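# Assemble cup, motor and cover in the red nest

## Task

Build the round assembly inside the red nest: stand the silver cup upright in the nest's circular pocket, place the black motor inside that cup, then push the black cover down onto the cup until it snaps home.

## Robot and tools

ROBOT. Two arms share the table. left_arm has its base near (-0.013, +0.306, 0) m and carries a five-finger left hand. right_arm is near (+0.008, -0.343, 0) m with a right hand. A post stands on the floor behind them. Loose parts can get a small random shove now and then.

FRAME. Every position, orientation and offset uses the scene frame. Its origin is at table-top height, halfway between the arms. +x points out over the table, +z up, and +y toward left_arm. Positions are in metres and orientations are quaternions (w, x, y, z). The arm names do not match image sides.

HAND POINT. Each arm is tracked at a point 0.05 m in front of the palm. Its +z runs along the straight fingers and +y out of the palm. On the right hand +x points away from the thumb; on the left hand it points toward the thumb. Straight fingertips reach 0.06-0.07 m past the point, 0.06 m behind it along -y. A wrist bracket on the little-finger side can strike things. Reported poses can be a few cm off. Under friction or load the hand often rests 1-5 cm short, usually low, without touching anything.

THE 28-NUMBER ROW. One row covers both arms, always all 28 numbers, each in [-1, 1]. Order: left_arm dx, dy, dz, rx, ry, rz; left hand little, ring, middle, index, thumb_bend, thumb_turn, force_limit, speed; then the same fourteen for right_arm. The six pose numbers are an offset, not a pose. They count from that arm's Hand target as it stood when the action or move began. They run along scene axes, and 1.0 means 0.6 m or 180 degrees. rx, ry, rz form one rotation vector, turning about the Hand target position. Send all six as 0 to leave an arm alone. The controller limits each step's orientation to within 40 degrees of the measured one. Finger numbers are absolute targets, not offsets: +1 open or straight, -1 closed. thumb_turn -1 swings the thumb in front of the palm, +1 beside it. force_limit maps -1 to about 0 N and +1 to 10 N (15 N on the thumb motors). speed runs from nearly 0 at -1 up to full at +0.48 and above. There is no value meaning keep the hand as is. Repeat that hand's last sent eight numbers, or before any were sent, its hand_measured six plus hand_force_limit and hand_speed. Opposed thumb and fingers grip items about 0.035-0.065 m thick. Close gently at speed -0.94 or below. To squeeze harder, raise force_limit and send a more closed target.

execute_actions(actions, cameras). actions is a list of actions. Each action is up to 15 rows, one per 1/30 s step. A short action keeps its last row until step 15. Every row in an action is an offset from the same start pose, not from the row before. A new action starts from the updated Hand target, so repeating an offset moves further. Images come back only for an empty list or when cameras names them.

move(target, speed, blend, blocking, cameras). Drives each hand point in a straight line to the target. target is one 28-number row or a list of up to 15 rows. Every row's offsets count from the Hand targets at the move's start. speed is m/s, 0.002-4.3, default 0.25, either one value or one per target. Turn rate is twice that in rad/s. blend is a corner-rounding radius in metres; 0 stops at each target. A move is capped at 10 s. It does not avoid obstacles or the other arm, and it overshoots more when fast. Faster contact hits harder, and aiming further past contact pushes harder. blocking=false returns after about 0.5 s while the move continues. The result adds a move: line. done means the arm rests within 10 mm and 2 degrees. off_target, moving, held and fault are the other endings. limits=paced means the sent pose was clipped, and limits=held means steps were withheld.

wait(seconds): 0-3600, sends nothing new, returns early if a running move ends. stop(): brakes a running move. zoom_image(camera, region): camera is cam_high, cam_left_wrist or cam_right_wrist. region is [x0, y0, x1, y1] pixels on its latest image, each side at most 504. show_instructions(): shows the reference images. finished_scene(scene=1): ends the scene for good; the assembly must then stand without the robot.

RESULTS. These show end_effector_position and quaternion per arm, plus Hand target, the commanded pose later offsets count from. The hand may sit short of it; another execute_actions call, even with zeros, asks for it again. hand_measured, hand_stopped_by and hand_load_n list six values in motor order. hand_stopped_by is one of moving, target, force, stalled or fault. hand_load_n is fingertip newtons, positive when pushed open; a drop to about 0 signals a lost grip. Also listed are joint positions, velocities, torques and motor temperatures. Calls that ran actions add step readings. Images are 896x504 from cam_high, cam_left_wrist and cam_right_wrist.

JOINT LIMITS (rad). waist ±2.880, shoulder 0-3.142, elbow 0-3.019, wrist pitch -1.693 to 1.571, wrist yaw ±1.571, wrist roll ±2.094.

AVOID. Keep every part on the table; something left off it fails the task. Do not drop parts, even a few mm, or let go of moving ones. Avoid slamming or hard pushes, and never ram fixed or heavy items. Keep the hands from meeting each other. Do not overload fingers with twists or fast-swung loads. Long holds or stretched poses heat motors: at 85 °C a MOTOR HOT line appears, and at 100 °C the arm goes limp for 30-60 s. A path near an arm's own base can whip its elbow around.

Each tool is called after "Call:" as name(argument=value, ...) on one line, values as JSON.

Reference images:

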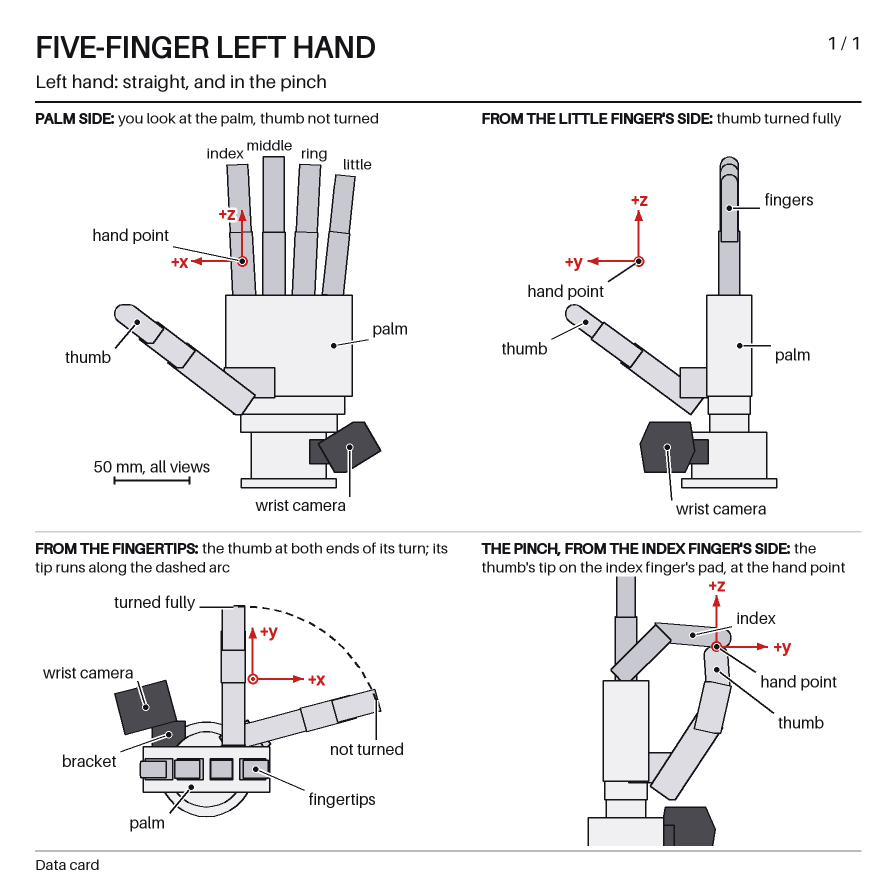

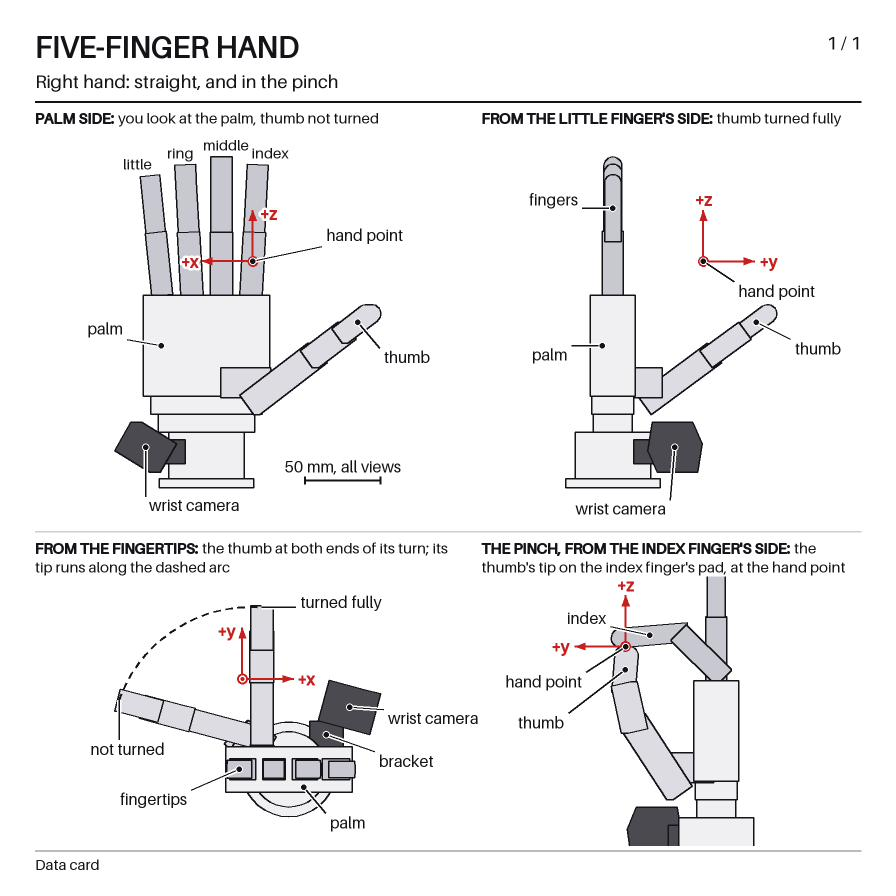

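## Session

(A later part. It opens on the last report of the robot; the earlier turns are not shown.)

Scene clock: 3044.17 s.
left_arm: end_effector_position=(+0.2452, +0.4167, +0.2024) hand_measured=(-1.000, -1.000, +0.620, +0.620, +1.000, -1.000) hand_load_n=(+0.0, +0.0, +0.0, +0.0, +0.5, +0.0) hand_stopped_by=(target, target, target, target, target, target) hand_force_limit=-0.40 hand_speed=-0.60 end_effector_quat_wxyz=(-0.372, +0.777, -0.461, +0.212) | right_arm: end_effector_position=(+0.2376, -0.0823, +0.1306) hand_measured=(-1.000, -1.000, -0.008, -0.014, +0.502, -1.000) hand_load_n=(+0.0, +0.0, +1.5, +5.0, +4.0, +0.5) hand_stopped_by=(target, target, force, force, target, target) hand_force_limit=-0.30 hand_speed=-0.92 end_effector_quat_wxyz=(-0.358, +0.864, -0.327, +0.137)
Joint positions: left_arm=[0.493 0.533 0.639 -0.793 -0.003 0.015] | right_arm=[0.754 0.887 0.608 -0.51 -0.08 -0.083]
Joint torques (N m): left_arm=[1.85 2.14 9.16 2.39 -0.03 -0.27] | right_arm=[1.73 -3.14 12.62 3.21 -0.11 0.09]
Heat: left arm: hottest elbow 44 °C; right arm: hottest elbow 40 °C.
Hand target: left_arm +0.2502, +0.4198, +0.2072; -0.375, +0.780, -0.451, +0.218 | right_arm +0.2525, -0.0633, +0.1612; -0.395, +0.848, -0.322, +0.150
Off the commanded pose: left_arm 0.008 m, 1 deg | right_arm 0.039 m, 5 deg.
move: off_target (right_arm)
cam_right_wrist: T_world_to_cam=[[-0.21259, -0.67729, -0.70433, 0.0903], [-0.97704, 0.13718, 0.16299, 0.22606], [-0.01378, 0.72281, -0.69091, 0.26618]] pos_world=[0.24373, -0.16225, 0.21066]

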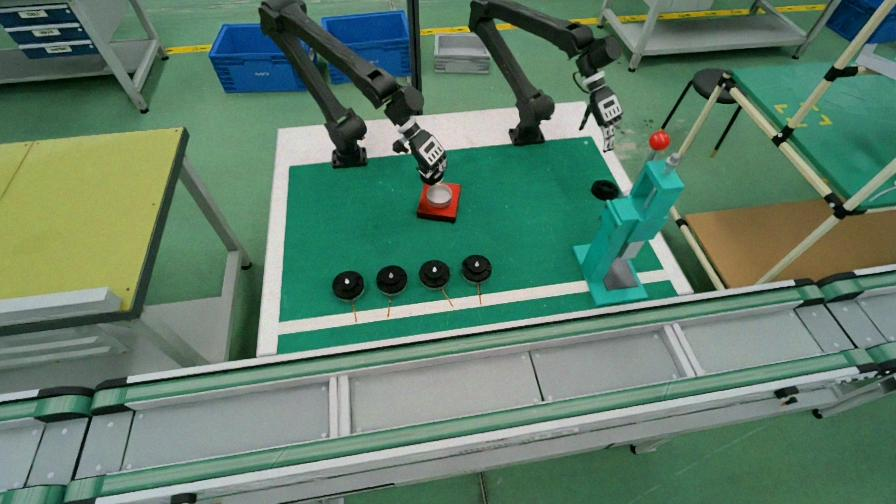

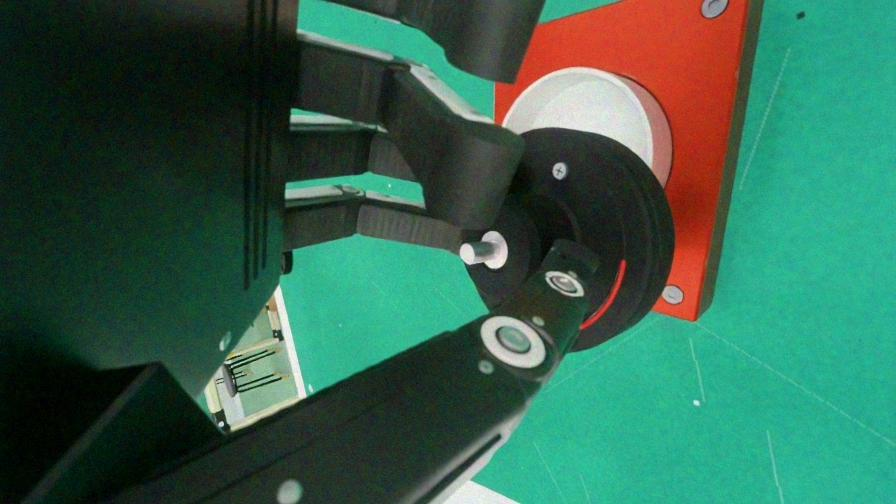

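Call:
zoom_image(camera="cam_right_wrist", region=[490, 40, 770, 330])

Scaled by 1.738 from the camera's image (finer frame: 1280x720).

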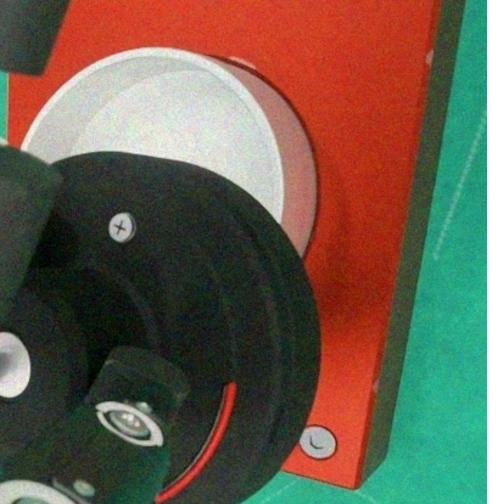

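Call:
move(target=[0,0,0,0,0,0,-1,-1,0.62,0.62,1,-1,-0.4,-0.6,0.022,0.022,-0.03,0,0,0,-1,-1,-0.4,-0.4,0.5,-1,-0.3,-0.92], speed=0.08, cameras=["cam_high","cam_right_wrist"])

Call:
zoom_image(camera="cam_high", region=[410, 150, 470, 210])

Call:
zoom_image(camera="cam_right_wrist", region=[450, 60, 730, 360])

Scene clock: 3128.93 s.
left_arm: end_effector_position=(+0.2452, +0.4167, +0.2024) hand_measured=(-1.000, -1.000, +0.620, +0.620, +1.000, -1.000) hand_load_n=(+0.0, +0.0, +0.0, +0.0, +0.0, +0.0) hand_stopped_by=(target, target, target, target, target, target) hand_force_limit=-0.40 hand_speed=-0.60 end_effector_quat_wxyz=(-0.372, +0.777, -0.461, +0.212) | right_arm: end_effector_position=(+0.2517, -0.0701, +0.1143) hand_measured=(-1.000, -1.000, -0.008, -0.014, +0.502, -1.000) hand_load_n=(+0.0, +0.0, +1.0, +5.0, +4.0, +0.0) hand_stopped_by=(target, target, force, force, target, target) hand_force_limit=-0.30 hand_speed=-0.92 end_effector_quat_wxyz=(-0.357, +0.864, -0.328, +0.137)
Joint positions: left_arm=[0.493 0.533 0.639 -0.793 -0.003 0.015] | right_arm=[0.754 0.971 0.608 -0.427 -0.078 -0.083]
Joint torques (N m): left_arm=[1.85 2.2 9.11 2.54 -0.03 -0.27] | right_arm=[2.02 -4.13 11.89 3.38 -0.07 0.1]
Heat: left arm: hottest elbow 46 °C; right arm: hottest elbow 42 °C.
Hand target: left_arm +0.2502, +0.4198, +0.2072; -0.375, +0.780, -0.451, +0.218 | right_arm +0.2657, -0.0501, +0.1432; -0.395, +0.848, -0.322, +0.150
Off the commanded pose: left_arm 0.008 m, 1 deg | right_arm 0.038 m, 5 deg.
move: off_target (right_arm)
cam_right_wrist: T_world_to_cam=[[-0.2136, -0.67837, -0.70299, 0.09009], [-0.97683, 0.13853, 0.16313, 0.2407], [-0.01328, 0.72155, -0.69224, 0.2463]] pos_world=[0.25763, -0.14995, 0.19456]

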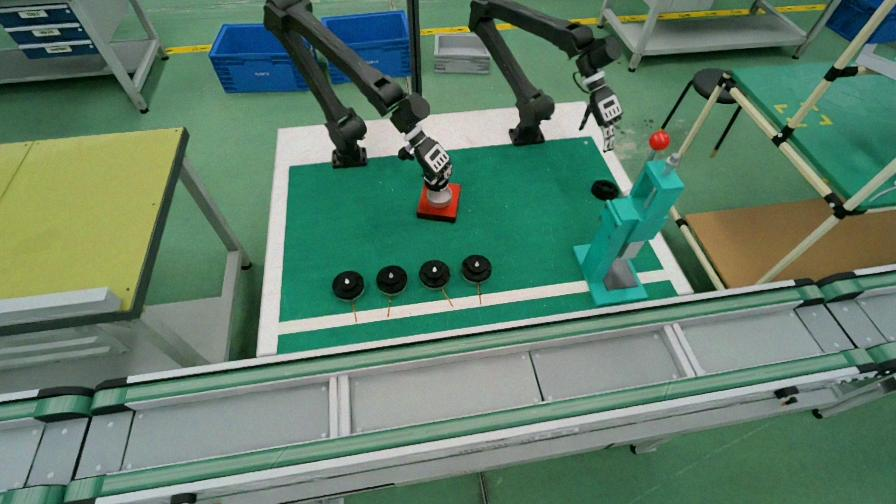

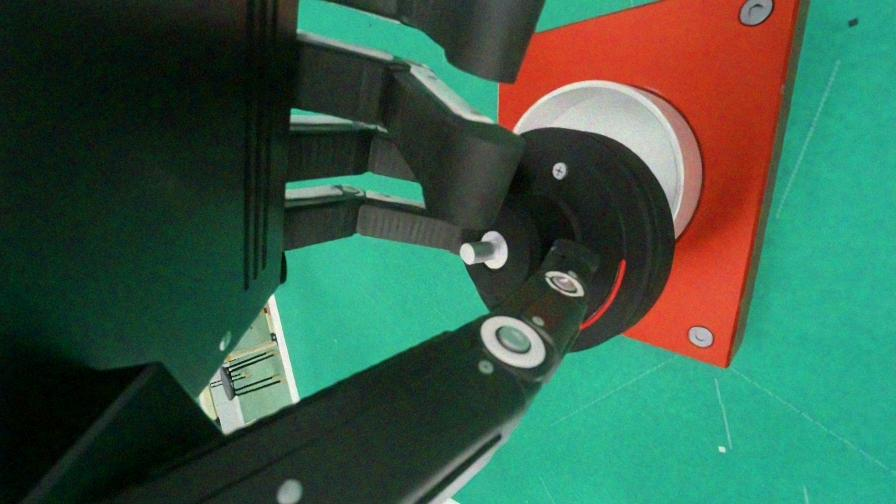

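Scaled by 8.400 from the camera's image (finer frame: 1280x720).

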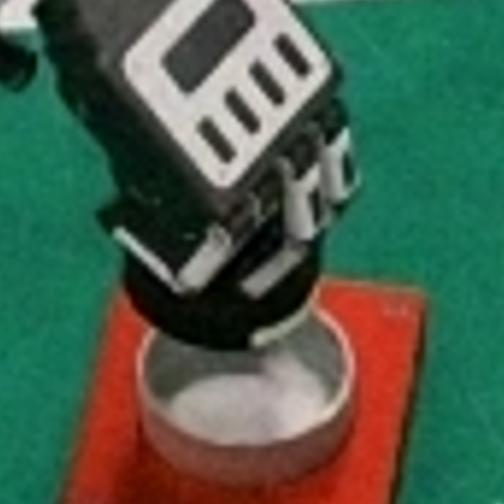

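Scaled by 1.680 from the camera's image (finer frame: 1280x720).

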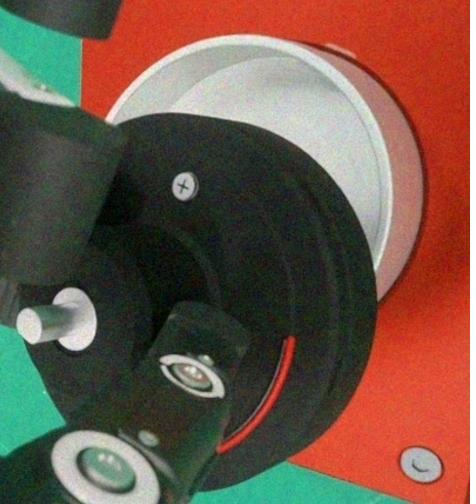

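Call:
move(target=[0,0,0,0,0,0,-1,-1,0.62,0.62,1,-1,-0.4,-0.6,0.0232,-0.0095,-0.085,0.0075,-0.0066,0,-1,-1,-0.4,-0.4,0.5,-1,-0.3,-0.92], speed=0.05, cameras=["cam_high","cam_right_wrist"])

Call:
zoom_image(camera="cam_high", region=[410, 160, 470, 220])

Call:
zoom_image(camera="cam_right_wrist", region=[450, 60, 730, 360])

Scene clock: 3221.47 s.
left_arm: end_effector_position=(+0.2452, +0.4167, +0.2024) hand_measured=(-1.000, -1.000, +0.620, +0.620, +1.000, -1.000) hand_load_n=(+0.0, +0.0, -0.5, +0.0, +0.0, +0.0) hand_stopped_by=(target, target, target, target, target, target) hand_force_limit=-0.40 hand_speed=-0.60 end_effector_quat_wxyz=(-0.372, +0.777, -0.461, +0.212) | right_arm: end_effector_position=(+0.2724, -0.0648, +0.0854) hand_measured=(-1.000, -1.000, -0.008, -0.016, +0.502, -1.000) hand_load_n=(+0.0, +0.0, +0.0, +2.5, +5.0, -1.5) hand_stopped_by=(target, target, force, force, target, target) hand_force_limit=-0.30 hand_speed=-0.92 end_effector_quat_wxyz=(-0.389, +0.848, -0.326, +0.150)
Joint positions: left_arm=[0.493 0.533 0.639 -0.793 -0.003 0.015] | right_arm=[0.715 1.043 0.533 -0.206 -0.107 -0.095]
Joint torques (N m): left_arm=[1.61 2.32 9.14 2.44 -0.03 -0.26] | right_arm=[1.2 -3.31 8.51 3.75 -0.47 -0.04]
Heat: left arm: hottest elbow 46 °C; right arm: hottest elbow 42 °C.
Hand target: left_arm +0.2502, +0.4198, +0.2072; -0.375, +0.780, -0.451, +0.218 | right_arm +0.2796, -0.0558, +0.0922; -0.408, +0.841, -0.319, +0.155
Off the commanded pose: left_arm 0.008 m, 1 deg | right_arm 0.013 m, 3 deg.
move: off_target (right_arm)
cam_right_wrist: T_world_to_cam=[[-0.18338, -0.63507, -0.75037, 0.07648], [-0.98269, 0.13884, 0.12264, 0.27005], [0.02629, 0.75987, -0.64954, 0.21082]] pos_world=[0.27386, -0.14913, 0.1612]

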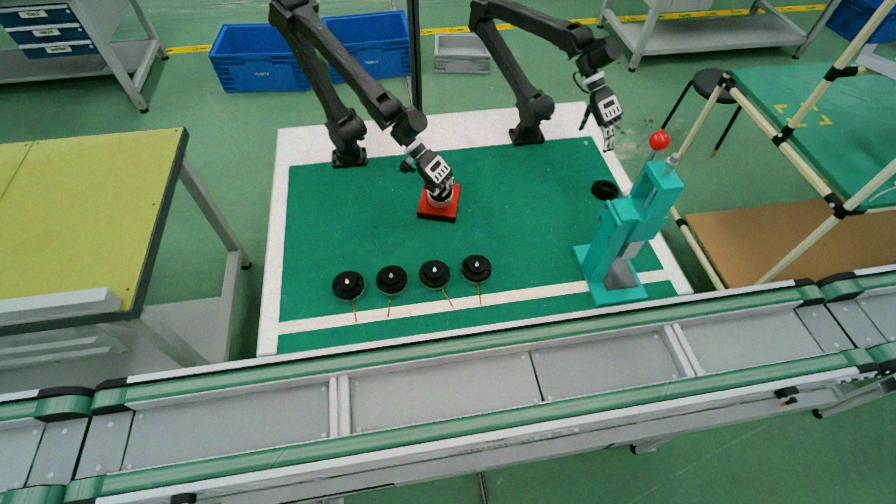

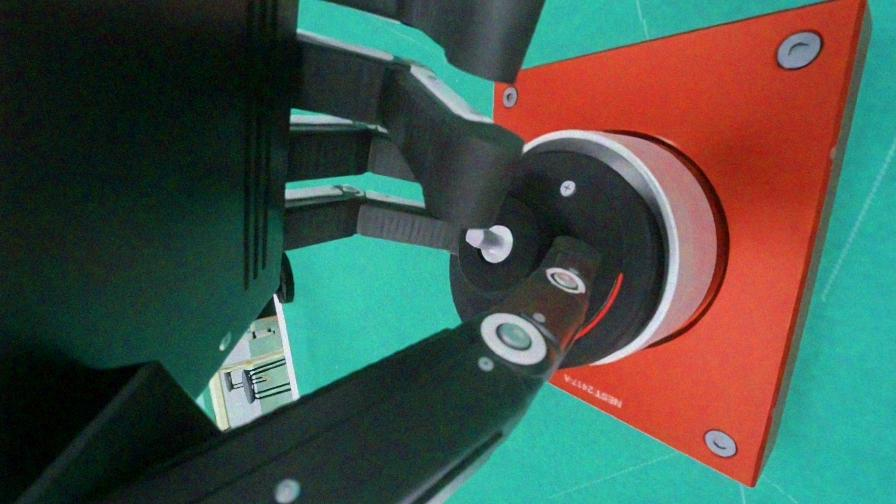

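Scaled by 8.400 from the camera's image (finer frame: 1280x720).

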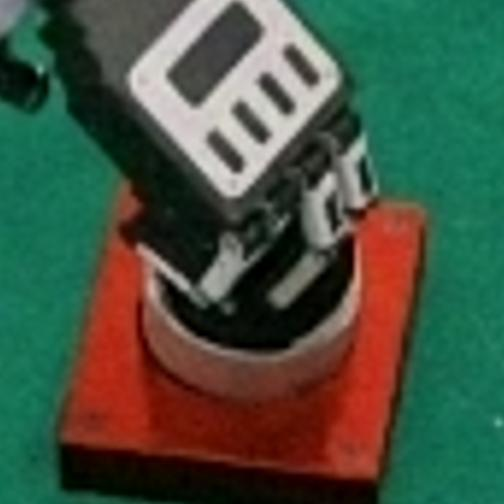

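Scaled by 1.680 from the camera's image (finer frame: 1280x720).

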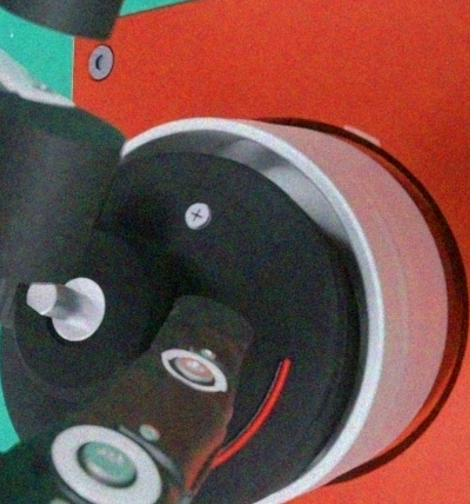

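Call:
zoom_image(camera="cam_right_wrist", region=[600, 110, 740, 360])

Call:
zoom_image(camera="cam_high", region=[418, 178, 466, 226])

Scaled by 2.016 from the camera's image (finer frame: 1280x720).

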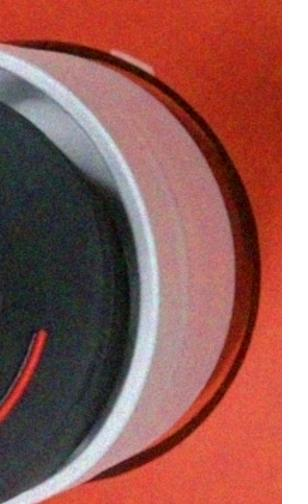

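Scaled by 10.500 from the camera's image (finer frame: 1280x720).

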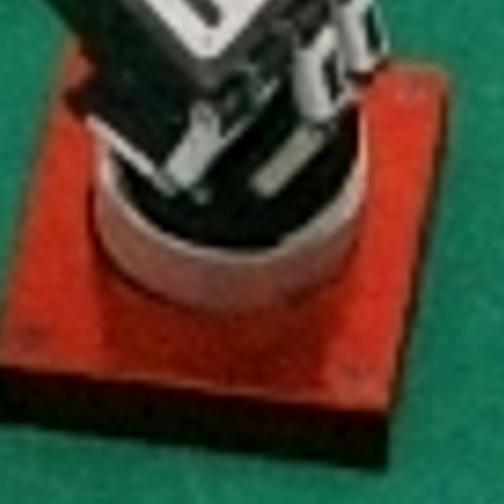

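Call:
move(target=[0,0,0,0,0,0,-1,-1,0.62,0.62,1,-1,-0.4,-0.6,0.0,0.0,0.05,0.0216,-0.0192,0,-1,-1,-0.4,-0.4,0.5,-1,-0.3,-0.92], speed=0.04, cameras=["cam_high","cam_right_wrist"])

Call:
zoom_image(camera="cam_high", region=[410, 160, 470, 220])

Call:
zoom_image(camera="cam_right_wrist", region=[450, 80, 750, 400])

Scene clock: 3257.43 s.
left_arm: end_effector_position=(+0.2452, +0.4167, +0.2024) hand_measured=(-1.000, -1.000, +0.620, +0.620, +1.000, -1.000) hand_load_n=(+0.0, +0.0, +0.0, +0.0, +0.0, +0.0) hand_stopped_by=(target, target, target, target, target, target) hand_force_limit=-0.40 hand_speed=-0.60 end_effector_quat_wxyz=(-0.372, +0.777, -0.461, +0.212) | right_arm: end_effector_position=(+0.2710, -0.0640, +0.1025) hand_measured=(-1.000, -1.000, -0.008, -0.016, +0.502, -1.000) hand_load_n=(+0.0, +0.0, +0.0, +4.0, +4.0, +0.0) hand_stopped_by=(target, target, force, force, target, target) hand_force_limit=-0.30 hand_speed=-0.92 end_effector_quat_wxyz=(-0.416, +0.837, -0.318, +0.158)
Joint positions: left_arm=[0.493 0.533 0.639 -0.793 -0.003 0.015] | right_arm=[0.711 0.983 0.518 -0.189 -0.124 -0.095]
Joint torques (N m): left_arm=[1.96 1.96 9.1 2.47 -0.05 -0.26] | right_arm=[0.73 -4.84 9.07 3.62 -0.43 0.02]
Heat: left arm: hottest elbow 46 °C; right arm: hottest elbow 41 °C.
Hand target: left_arm +0.2502, +0.4198, +0.2072; -0.375, +0.780, -0.451, +0.218 | right_arm +0.2796, -0.0558, +0.1222; -0.446, +0.822, -0.312, +0.169
Off the commanded pose: left_arm 0.008 m, 1 deg | right_arm 0.023 m, 4 deg.
move: off_target (right_arm)
cam_right_wrist: T_world_to_cam=[[-0.14698, -0.60018, -0.78625, 0.08553], [-0.9881, 0.12549, 0.08892, 0.27053], [0.04529, 0.78996, -0.61148, 0.21415]] pos_world=[0.27019, -0.15179, 0.17414]

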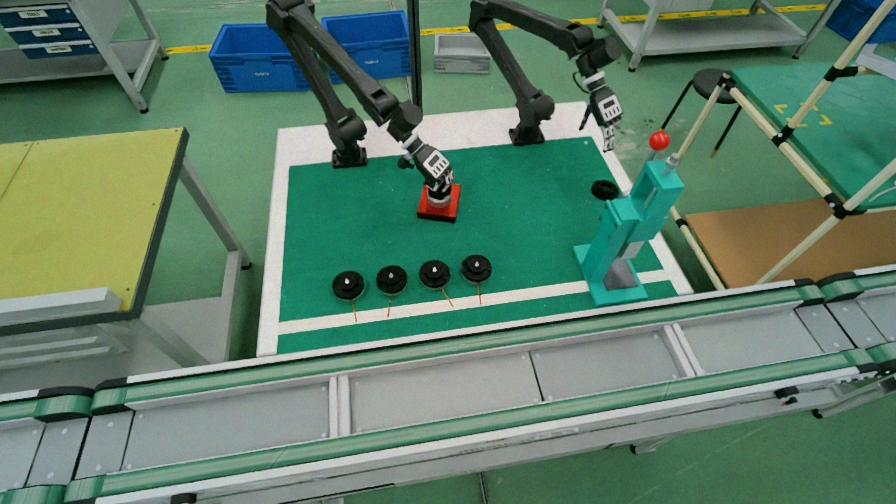

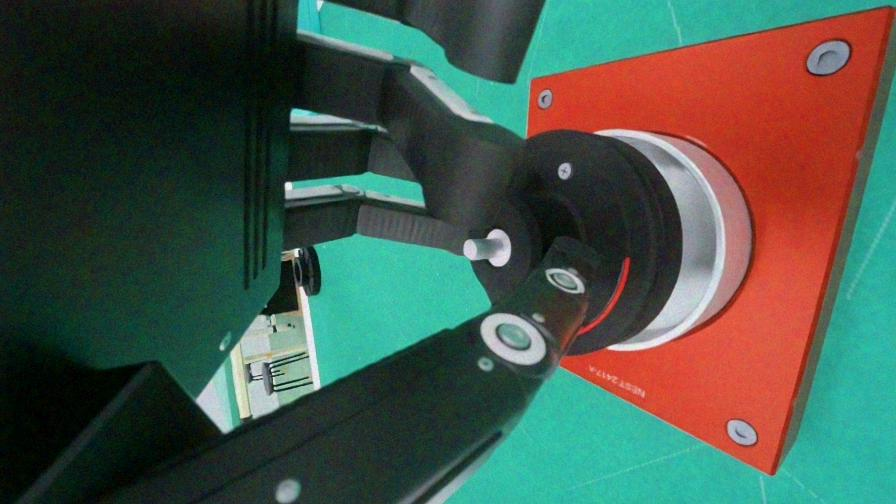

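Scaled by 8.400 from the camera's image (finer frame: 1280x720).

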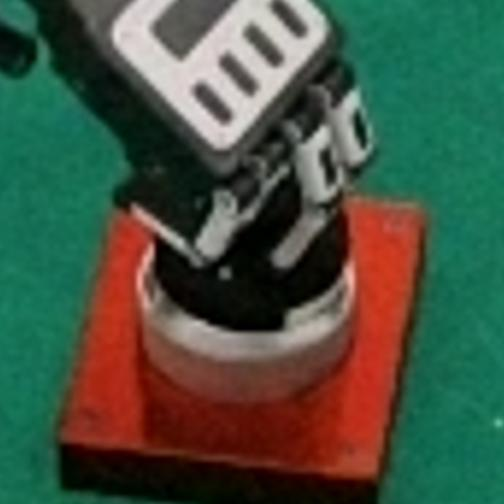

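Scaled by 1.575 from the camera's image (finer frame: 1280x720).

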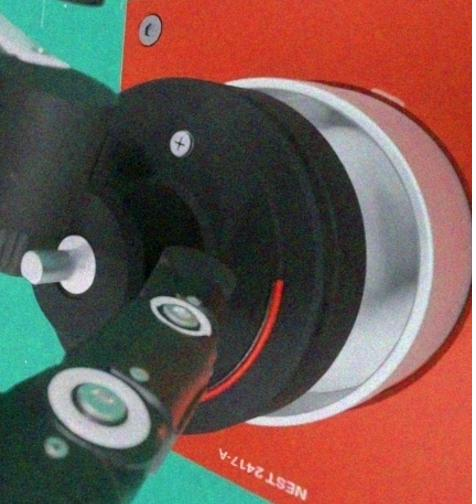

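Call:
move(target=[0,0,0,0,0,0,-1,-1,0.62,0.62,1,-1,-0.4,-0.6,0.0022,0.0023,-0.025,-0.0086,0.0076,0,-1,-1,-0.4,-0.4,0.5,-1,-0.3,-0.92], speed=0.04, cameras=["cam_high","cam_right_wrist"])

Call:
zoom_image(camera="cam_high", region=[410, 160, 470, 220])

Call:
zoom_image(camera="cam_right_wrist", region=[480, 100, 740, 380])

Scene clock: 3327.70 s.
left_arm: end_effector_position=(+0.2452, +0.4167, +0.2024) hand_measured=(-1.000, -1.000, +0.620, +0.620, +1.000, -1.000) hand_load_n=(+0.0, +0.0, +0.0, +0.0, +0.0, +0.0) hand_stopped_by=(target, target, target, target, target, target) hand_force_limit=-0.40 hand_speed=-0.60 end_effector_quat_wxyz=(-0.372, +0.777, -0.461, +0.212) | right_arm: end_effector_position=(+0.2710, -0.0633, +0.0917) hand_measured=(-1.000, -1.000, -0.008, -0.016, +0.502, -1.000) hand_load_n=(+0.0, +0.0, +0.0, +4.0, +4.0, +0.0) hand_stopped_by=(target, target, force, force, target, target) hand_force_limit=-0.30 hand_speed=-0.92 end_effector_quat_wxyz=(-0.406, +0.842, -0.320, +0.152)
Joint positions: left_arm=[0.493 0.533 0.639 -0.793 -0.003 0.015] | right_arm=[0.712 1.017 0.518 -0.181 -0.124 -0.095]
Joint torques (N m): left_arm=[1.9 2.32 9.1 2.44 -0.01 -0.26] | right_arm=[1.03 -4.19 9.11 3.62 -0.18 0]
Heat: left arm: hottest elbow 46 °C; right arm: hottest elbow 41 °C.
Hand target: left_arm +0.2502, +0.4198, +0.2072; -0.375, +0.780, -0.451, +0.218 | right_arm +0.2809, -0.0544, +0.1072; -0.431, +0.830, -0.315, +0.164
Off the commanded pose: left_arm 0.008 m, 1 deg | right_arm 0.020 m, 4 deg.
move: off_target (right_arm)
cam_right_wrist: T_world_to_cam=[[-0.16183, -0.61325, -0.77313, 0.07949], [-0.98631, 0.1257, 0.10675, 0.2693], [0.03171, 0.77982, -0.62519, 0.21132]] pos_world=[0.27178, -0.14989, 0.16482]

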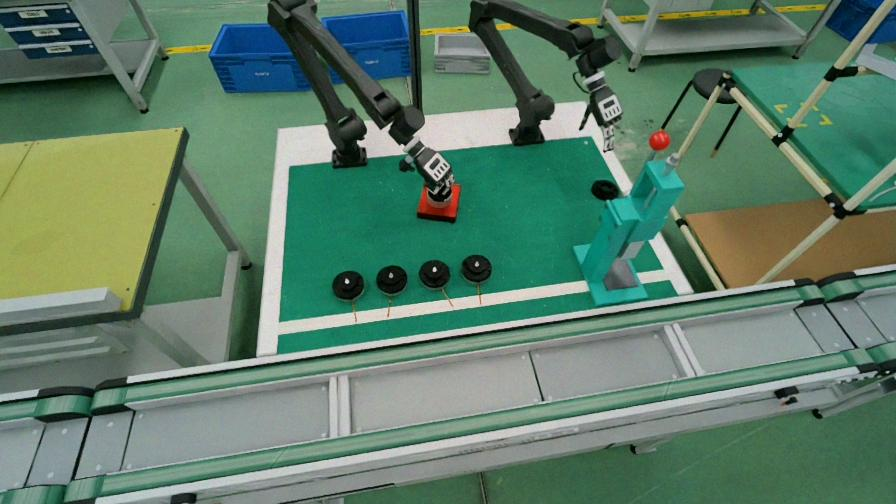

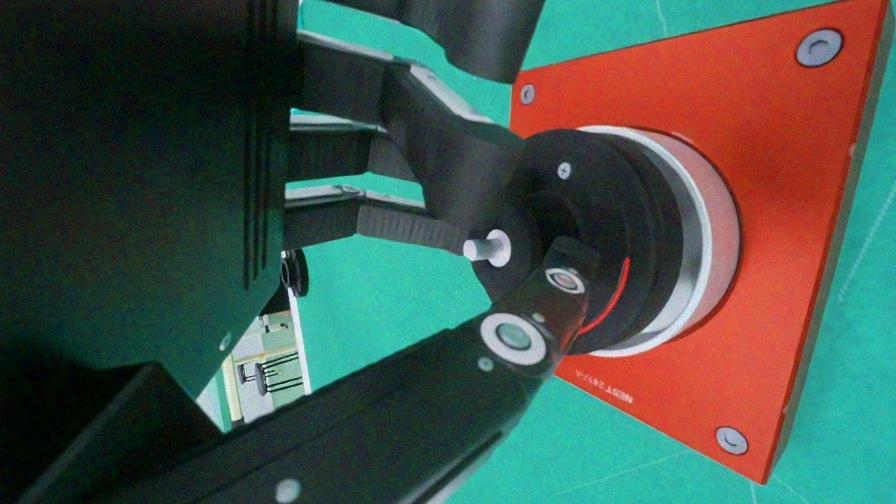

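Scaled by 8.400 from the camera's image (finer frame: 1280x720).

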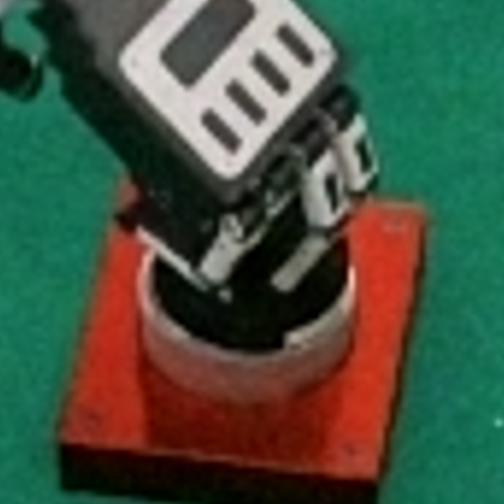

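Scaled by 1.800 from the camera's image (finer frame: 1280x720).

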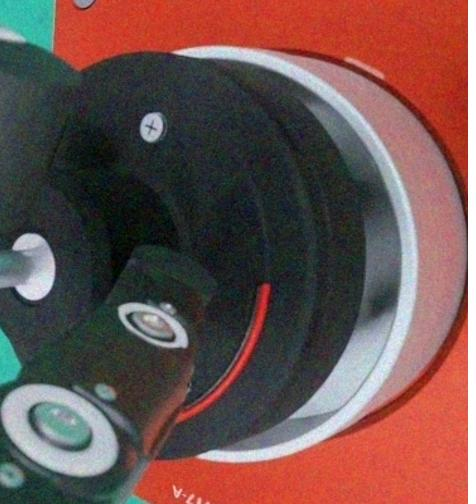

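Call:
move(target=[0,0,0,0,0,0,-1,-1,0.62,0.62,1,-1,-0.4,-0.6,0,0,-0.0133,-0.0051,0.0045,0,-1,-1,-0.4,-0.4,0.5,-1,-0.3,-0.92], speed=0.03, cameras=["cam_high","cam_right_wrist"])

Call:
zoom_image(camera="cam_high", region=[415, 170, 465, 220])

Call:
zoom_image(camera="cam_right_wrist", region=[480, 100, 740, 380])

Scene clock: 3376.43 s.
left_arm: end_effector_position=(+0.2452, +0.4167, +0.2024) hand_measured=(-1.000, -1.000, +0.620, +0.620, +1.000, -1.000) hand_load_n=(+0.0, +0.5, +0.0, +0.0, +0.0, +0.0) hand_stopped_by=(target, target, target, target, target, target) hand_force_limit=-0.40 hand_speed=-0.60 end_effector_quat_wxyz=(-0.372, +0.777, -0.461, +0.212) | right_arm: end_effector_position=(+0.2710, -0.0625, +0.0891) hand_measured=(-1.000, -1.000, -0.008, -0.016, +0.502, -1.000) hand_load_n=(+0.0, +0.0, +0.5, +2.5, +5.0, +0.0) hand_stopped_by=(target, target, force, force, target, target) hand_force_limit=-0.30 hand_speed=-0.92 end_effector_quat_wxyz=(-0.404, +0.843, -0.320, +0.151)
Joint positions: left_arm=[0.493 0.533 0.639 -0.793 -0.003 0.015] | right_arm=[0.714 1.026 0.518 -0.177 -0.124 -0.095]
Joint torques (N m): left_arm=[1.67 2.2 9.06 2.51 -0.05 -0.29] | right_arm=[1.26 -3.43 9.18 3.47 -0.05 -0.01]
Heat: left arm: hottest elbow 46 °C; right arm: hottest elbow 41 °C.
Hand target: left_arm +0.2502, +0.4198, +0.2072; -0.375, +0.780, -0.451, +0.218 | right_arm +0.2809, -0.0544, +0.0992; -0.422, +0.834, -0.317, +0.160
Off the commanded pose: left_arm 0.008 m, 1 deg | right_arm 0.016 m, 3 deg.
move: off_target (right_arm)
cam_right_wrist: T_world_to_cam=[[-0.16359, -0.61579, -0.77074, 0.07809], [-0.98613, 0.12441, 0.10991, 0.26906], [0.0282, 0.77802, -0.6276, 0.21016]] pos_world=[0.27217, -0.14889, 0.16251]

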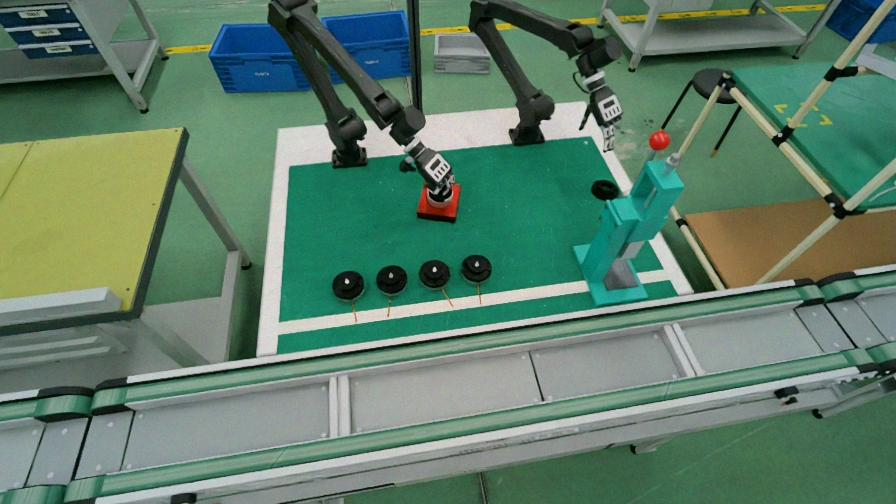

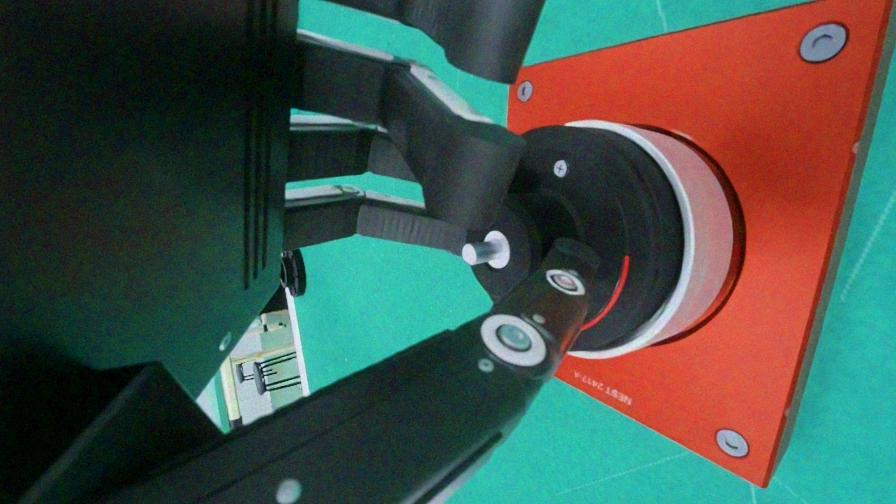

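Scaled by 10.080 from the camera's image (finer frame: 1280x720).

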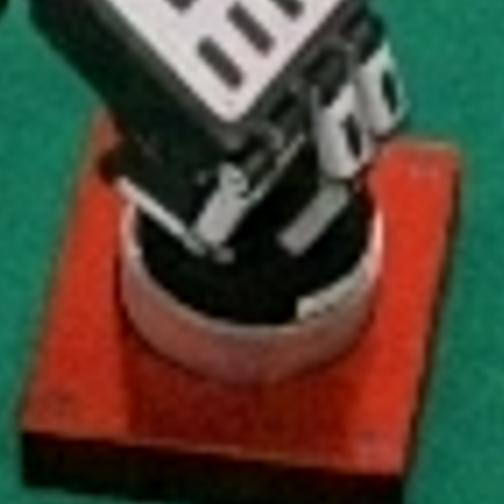

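Scaled by 1.800 from the camera's image (finer frame: 1280x720).

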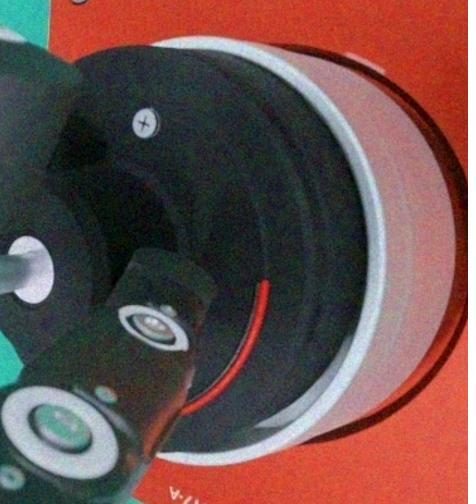

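Call:
move(target=[0,0,0,0,0,0,-1,-1,0.62,0.62,1,-1,-0.4,-0.6,0.003,-0.0078,0.0162,0.0083,-0.0074,0,-1,-1,-0.4,-0.4,0.5,-1,-0.3,-0.92], speed=0.04, cameras=["cam_high","cam_right_wrist"])

Call:
zoom_image(camera="cam_high", region=[415, 170, 465, 220])

Call:
zoom_image(camera="cam_right_wrist", region=[480, 100, 740, 380])

Scene clock: 3445.00 s.
left_arm: end_effector_position=(+0.2452, +0.4167, +0.2024) hand_measured=(-1.000, -1.000, +0.620, +0.620, +1.000, -1.000) hand_load_n=(+0.0, +0.5, +0.0, +0.0, +0.0, +0.0) hand_stopped_by=(target, target, target, target, target, target) hand_force_limit=-0.40 hand_speed=-0.60 end_effector_quat_wxyz=(-0.372, +0.777, -0.461, +0.212) | right_arm: end_effector_position=(+0.2700, -0.0652, +0.0892) hand_measured=(-1.000, -1.000, -0.008, -0.016, +0.502, -1.000) hand_load_n=(+0.0, +0.0, +0.5, +4.5, +4.0, +0.0) hand_stopped_by=(target, target, force, force, target, target) hand_force_limit=-0.30 hand_speed=-0.92 end_effector_quat_wxyz=(-0.407, +0.842, -0.321, +0.149)
Joint positions: left_arm=[0.493 0.533 0.639 -0.793 -0.003 0.015] | right_arm=[0.704 1.016 0.509 -0.174 -0.135 -0.095]
Joint torques (N m): left_arm=[1.85 1.96 9.16 2.4 -0.02 -0.27] | right_arm=[0.73 -5.01 8.94 3.64 -0.36 -0.09]
Motor temperatures (°C): left_arm=[28 30 47 29 32 27] | right_arm=[31 30 41 31 28 29]
Heat: left arm: hottest elbow 47 °C; right arm: hottest elbow 41 °C.
Hand target: left_arm +0.2502, +0.4198, +0.2072; -0.375, +0.780, -0.451, +0.218 | right_arm +0.2827, -0.0591, +0.1089; -0.436, +0.827, -0.314, +0.166
Off the commanded pose: left_arm 0.008 m, 1 deg | right_arm 0.024 m, 4 deg.
move: off_target (right_arm)
cam_right_wrist: T_world_to_cam=[[-0.16467, -0.60935, -0.77561, 0.07744], [-0.98594, 0.12441, 0.11159, 0.26824], [0.0285, 0.78308, -0.62127, 0.21212]] pos_world=[0.27117, -0.15229, 0.16191]

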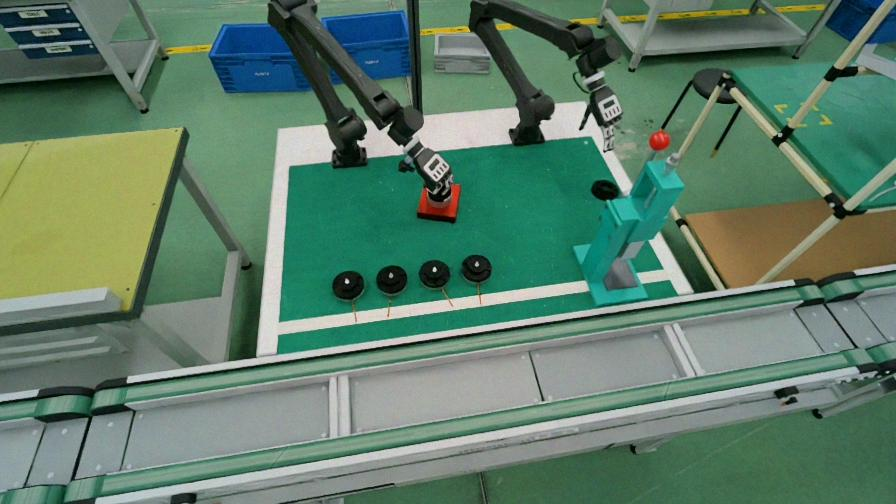

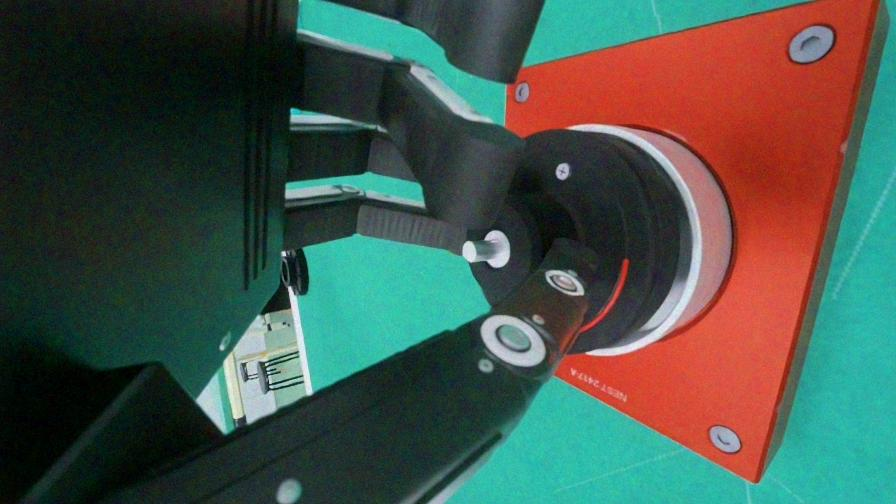

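Scaled by 10.080 from the camera's image (finer frame: 1280x720).

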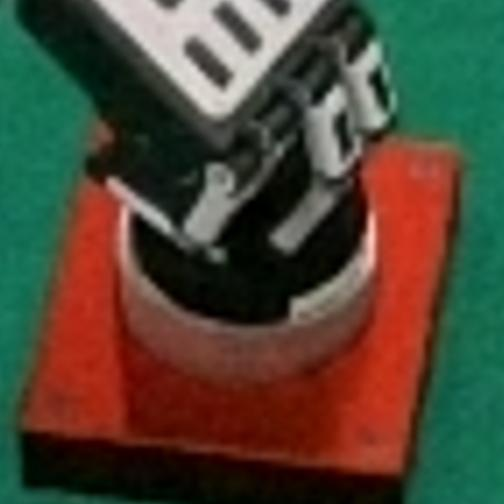

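Scaled by 1.800 from the camera's image (finer frame: 1280x720).

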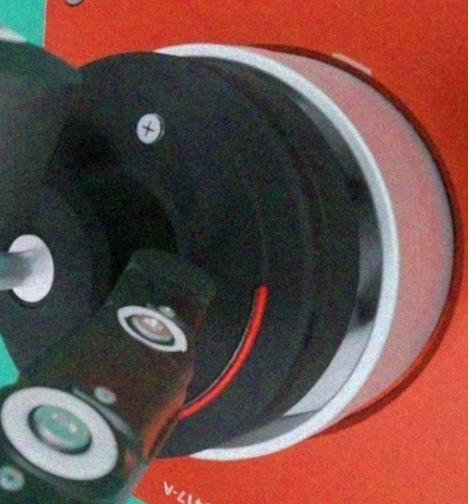

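Call:
move(target=[0,0,0,0,0,0,-1,-1,0.62,0.62,1,-1,-0.4,-0.6,-0.0008,-0.0009,-0.0188,-0.0076,0.0067,0,-1,-1,-0.4,-0.4,0.5,-1,-0.3,-0.92], speed=0.03, cameras=["cam_high","cam_right_wrist"])

Call:
zoom_image(camera="cam_high", region=[415, 170, 465, 220])

Call:
zoom_image(camera="cam_right_wrist", region=[480, 100, 740, 380])

Scene clock: 3467.80 s.
left_arm: end_effector_position=(+0.2452, +0.4167, +0.2024) hand_measured=(-1.000, -1.000, +0.620, +0.620, +1.000, -1.000) hand_load_n=(+0.0, +0.0, +0.0, +0.0, +0.0, +0.0) hand_stopped_by=(target, target, target, target, target, target) hand_force_limit=-0.40 hand_speed=-0.60 end_effector_quat_wxyz=(-0.372, +0.777, -0.461, +0.212) | right_arm: end_effector_position=(+0.2691, -0.0648, +0.0877) hand_measured=(-1.000, -1.000, -0.008, -0.016, +0.502, -1.000) hand_load_n=(+0.0, +0.0, +0.0, +2.5, +5.0, +0.0) hand_stopped_by=(target, target, force, force, target, target) hand_force_limit=-0.30 hand_speed=-0.92 end_effector_quat_wxyz=(-0.406, +0.843, -0.321, +0.146)
Joint positions: left_arm=[0.493 0.533 0.639 -0.793 -0.003 0.015] | right_arm=[0.704 1.02 0.509 -0.174 -0.14 -0.095]
Joint torques (N m): left_arm=[1.79 2.14 9.2 2.45 -0.03 -0.27] | right_arm=[0.91 -3.31 9.05 3.55 -0.17 -0.11]
Heat: left arm: hottest elbow 47 °C; right arm: hottest elbow 39 °C.
Hand target: left_arm +0.2502, +0.4198, +0.2072; -0.375, +0.780, -0.451, +0.218 | right_arm +0.2822, -0.0597, +0.0977; -0.423, +0.834, -0.316, +0.161
Off the commanded pose: left_arm 0.008 m, 1 deg | right_arm 0.017 m, 3 deg.
move: off_target (right_arm)
cam_right_wrist: T_world_to_cam=[[-0.16667, -0.61043, -0.77434, 0.07679], [-0.98576, 0.12091, 0.11686, 0.26671], [0.02229, 0.78279, -0.62189, 0.21259]] pos_world=[0.27097, -0.15179, 0.1605]

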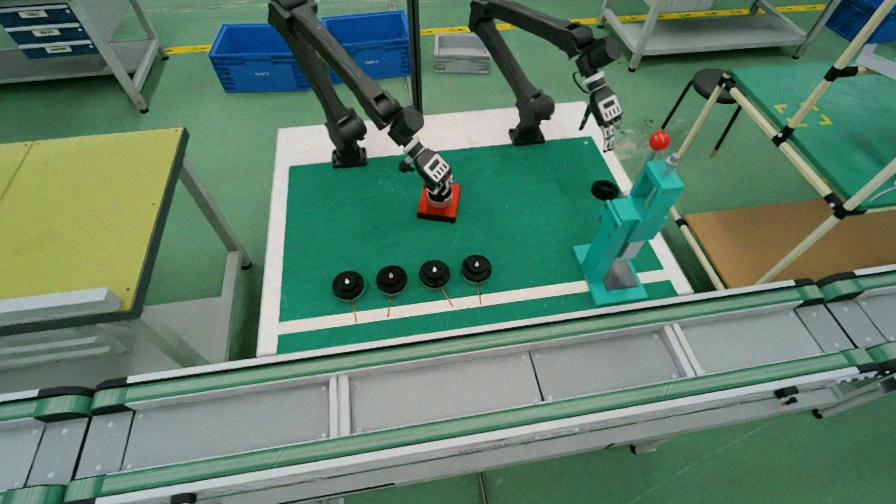

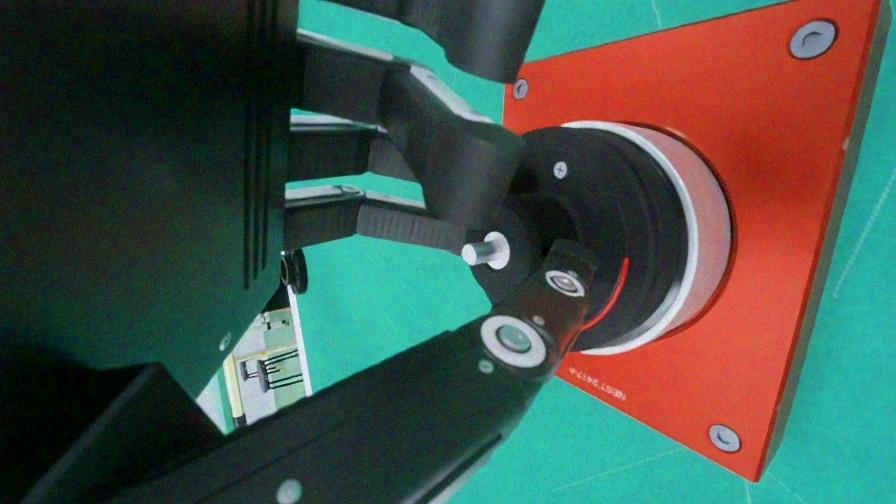

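Scaled by 10.080 from the camera's image (finer frame: 1280x720).

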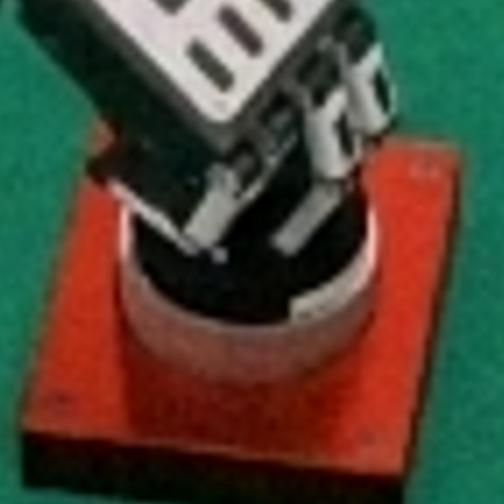

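Scaled by 1.800 from the camera's image (finer frame: 1280x720).

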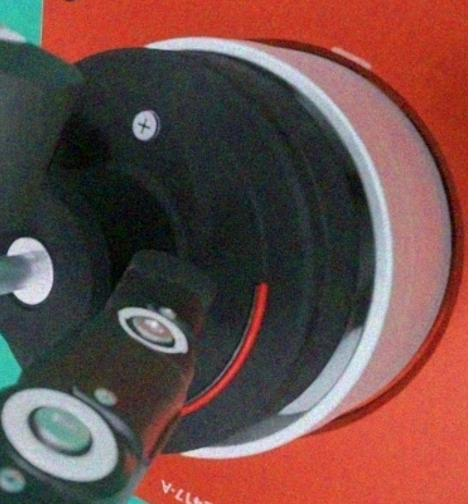

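Call:
zoom_image(camera="cam_right_wrist", region=[450, 210, 540, 300])

Scaled by 5.600 from the camera's image (finer frame: 1280x720).

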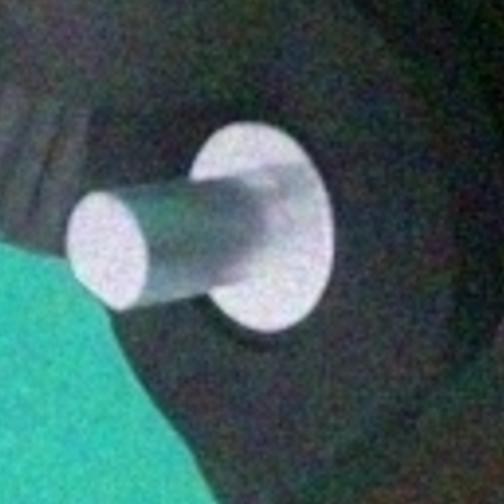

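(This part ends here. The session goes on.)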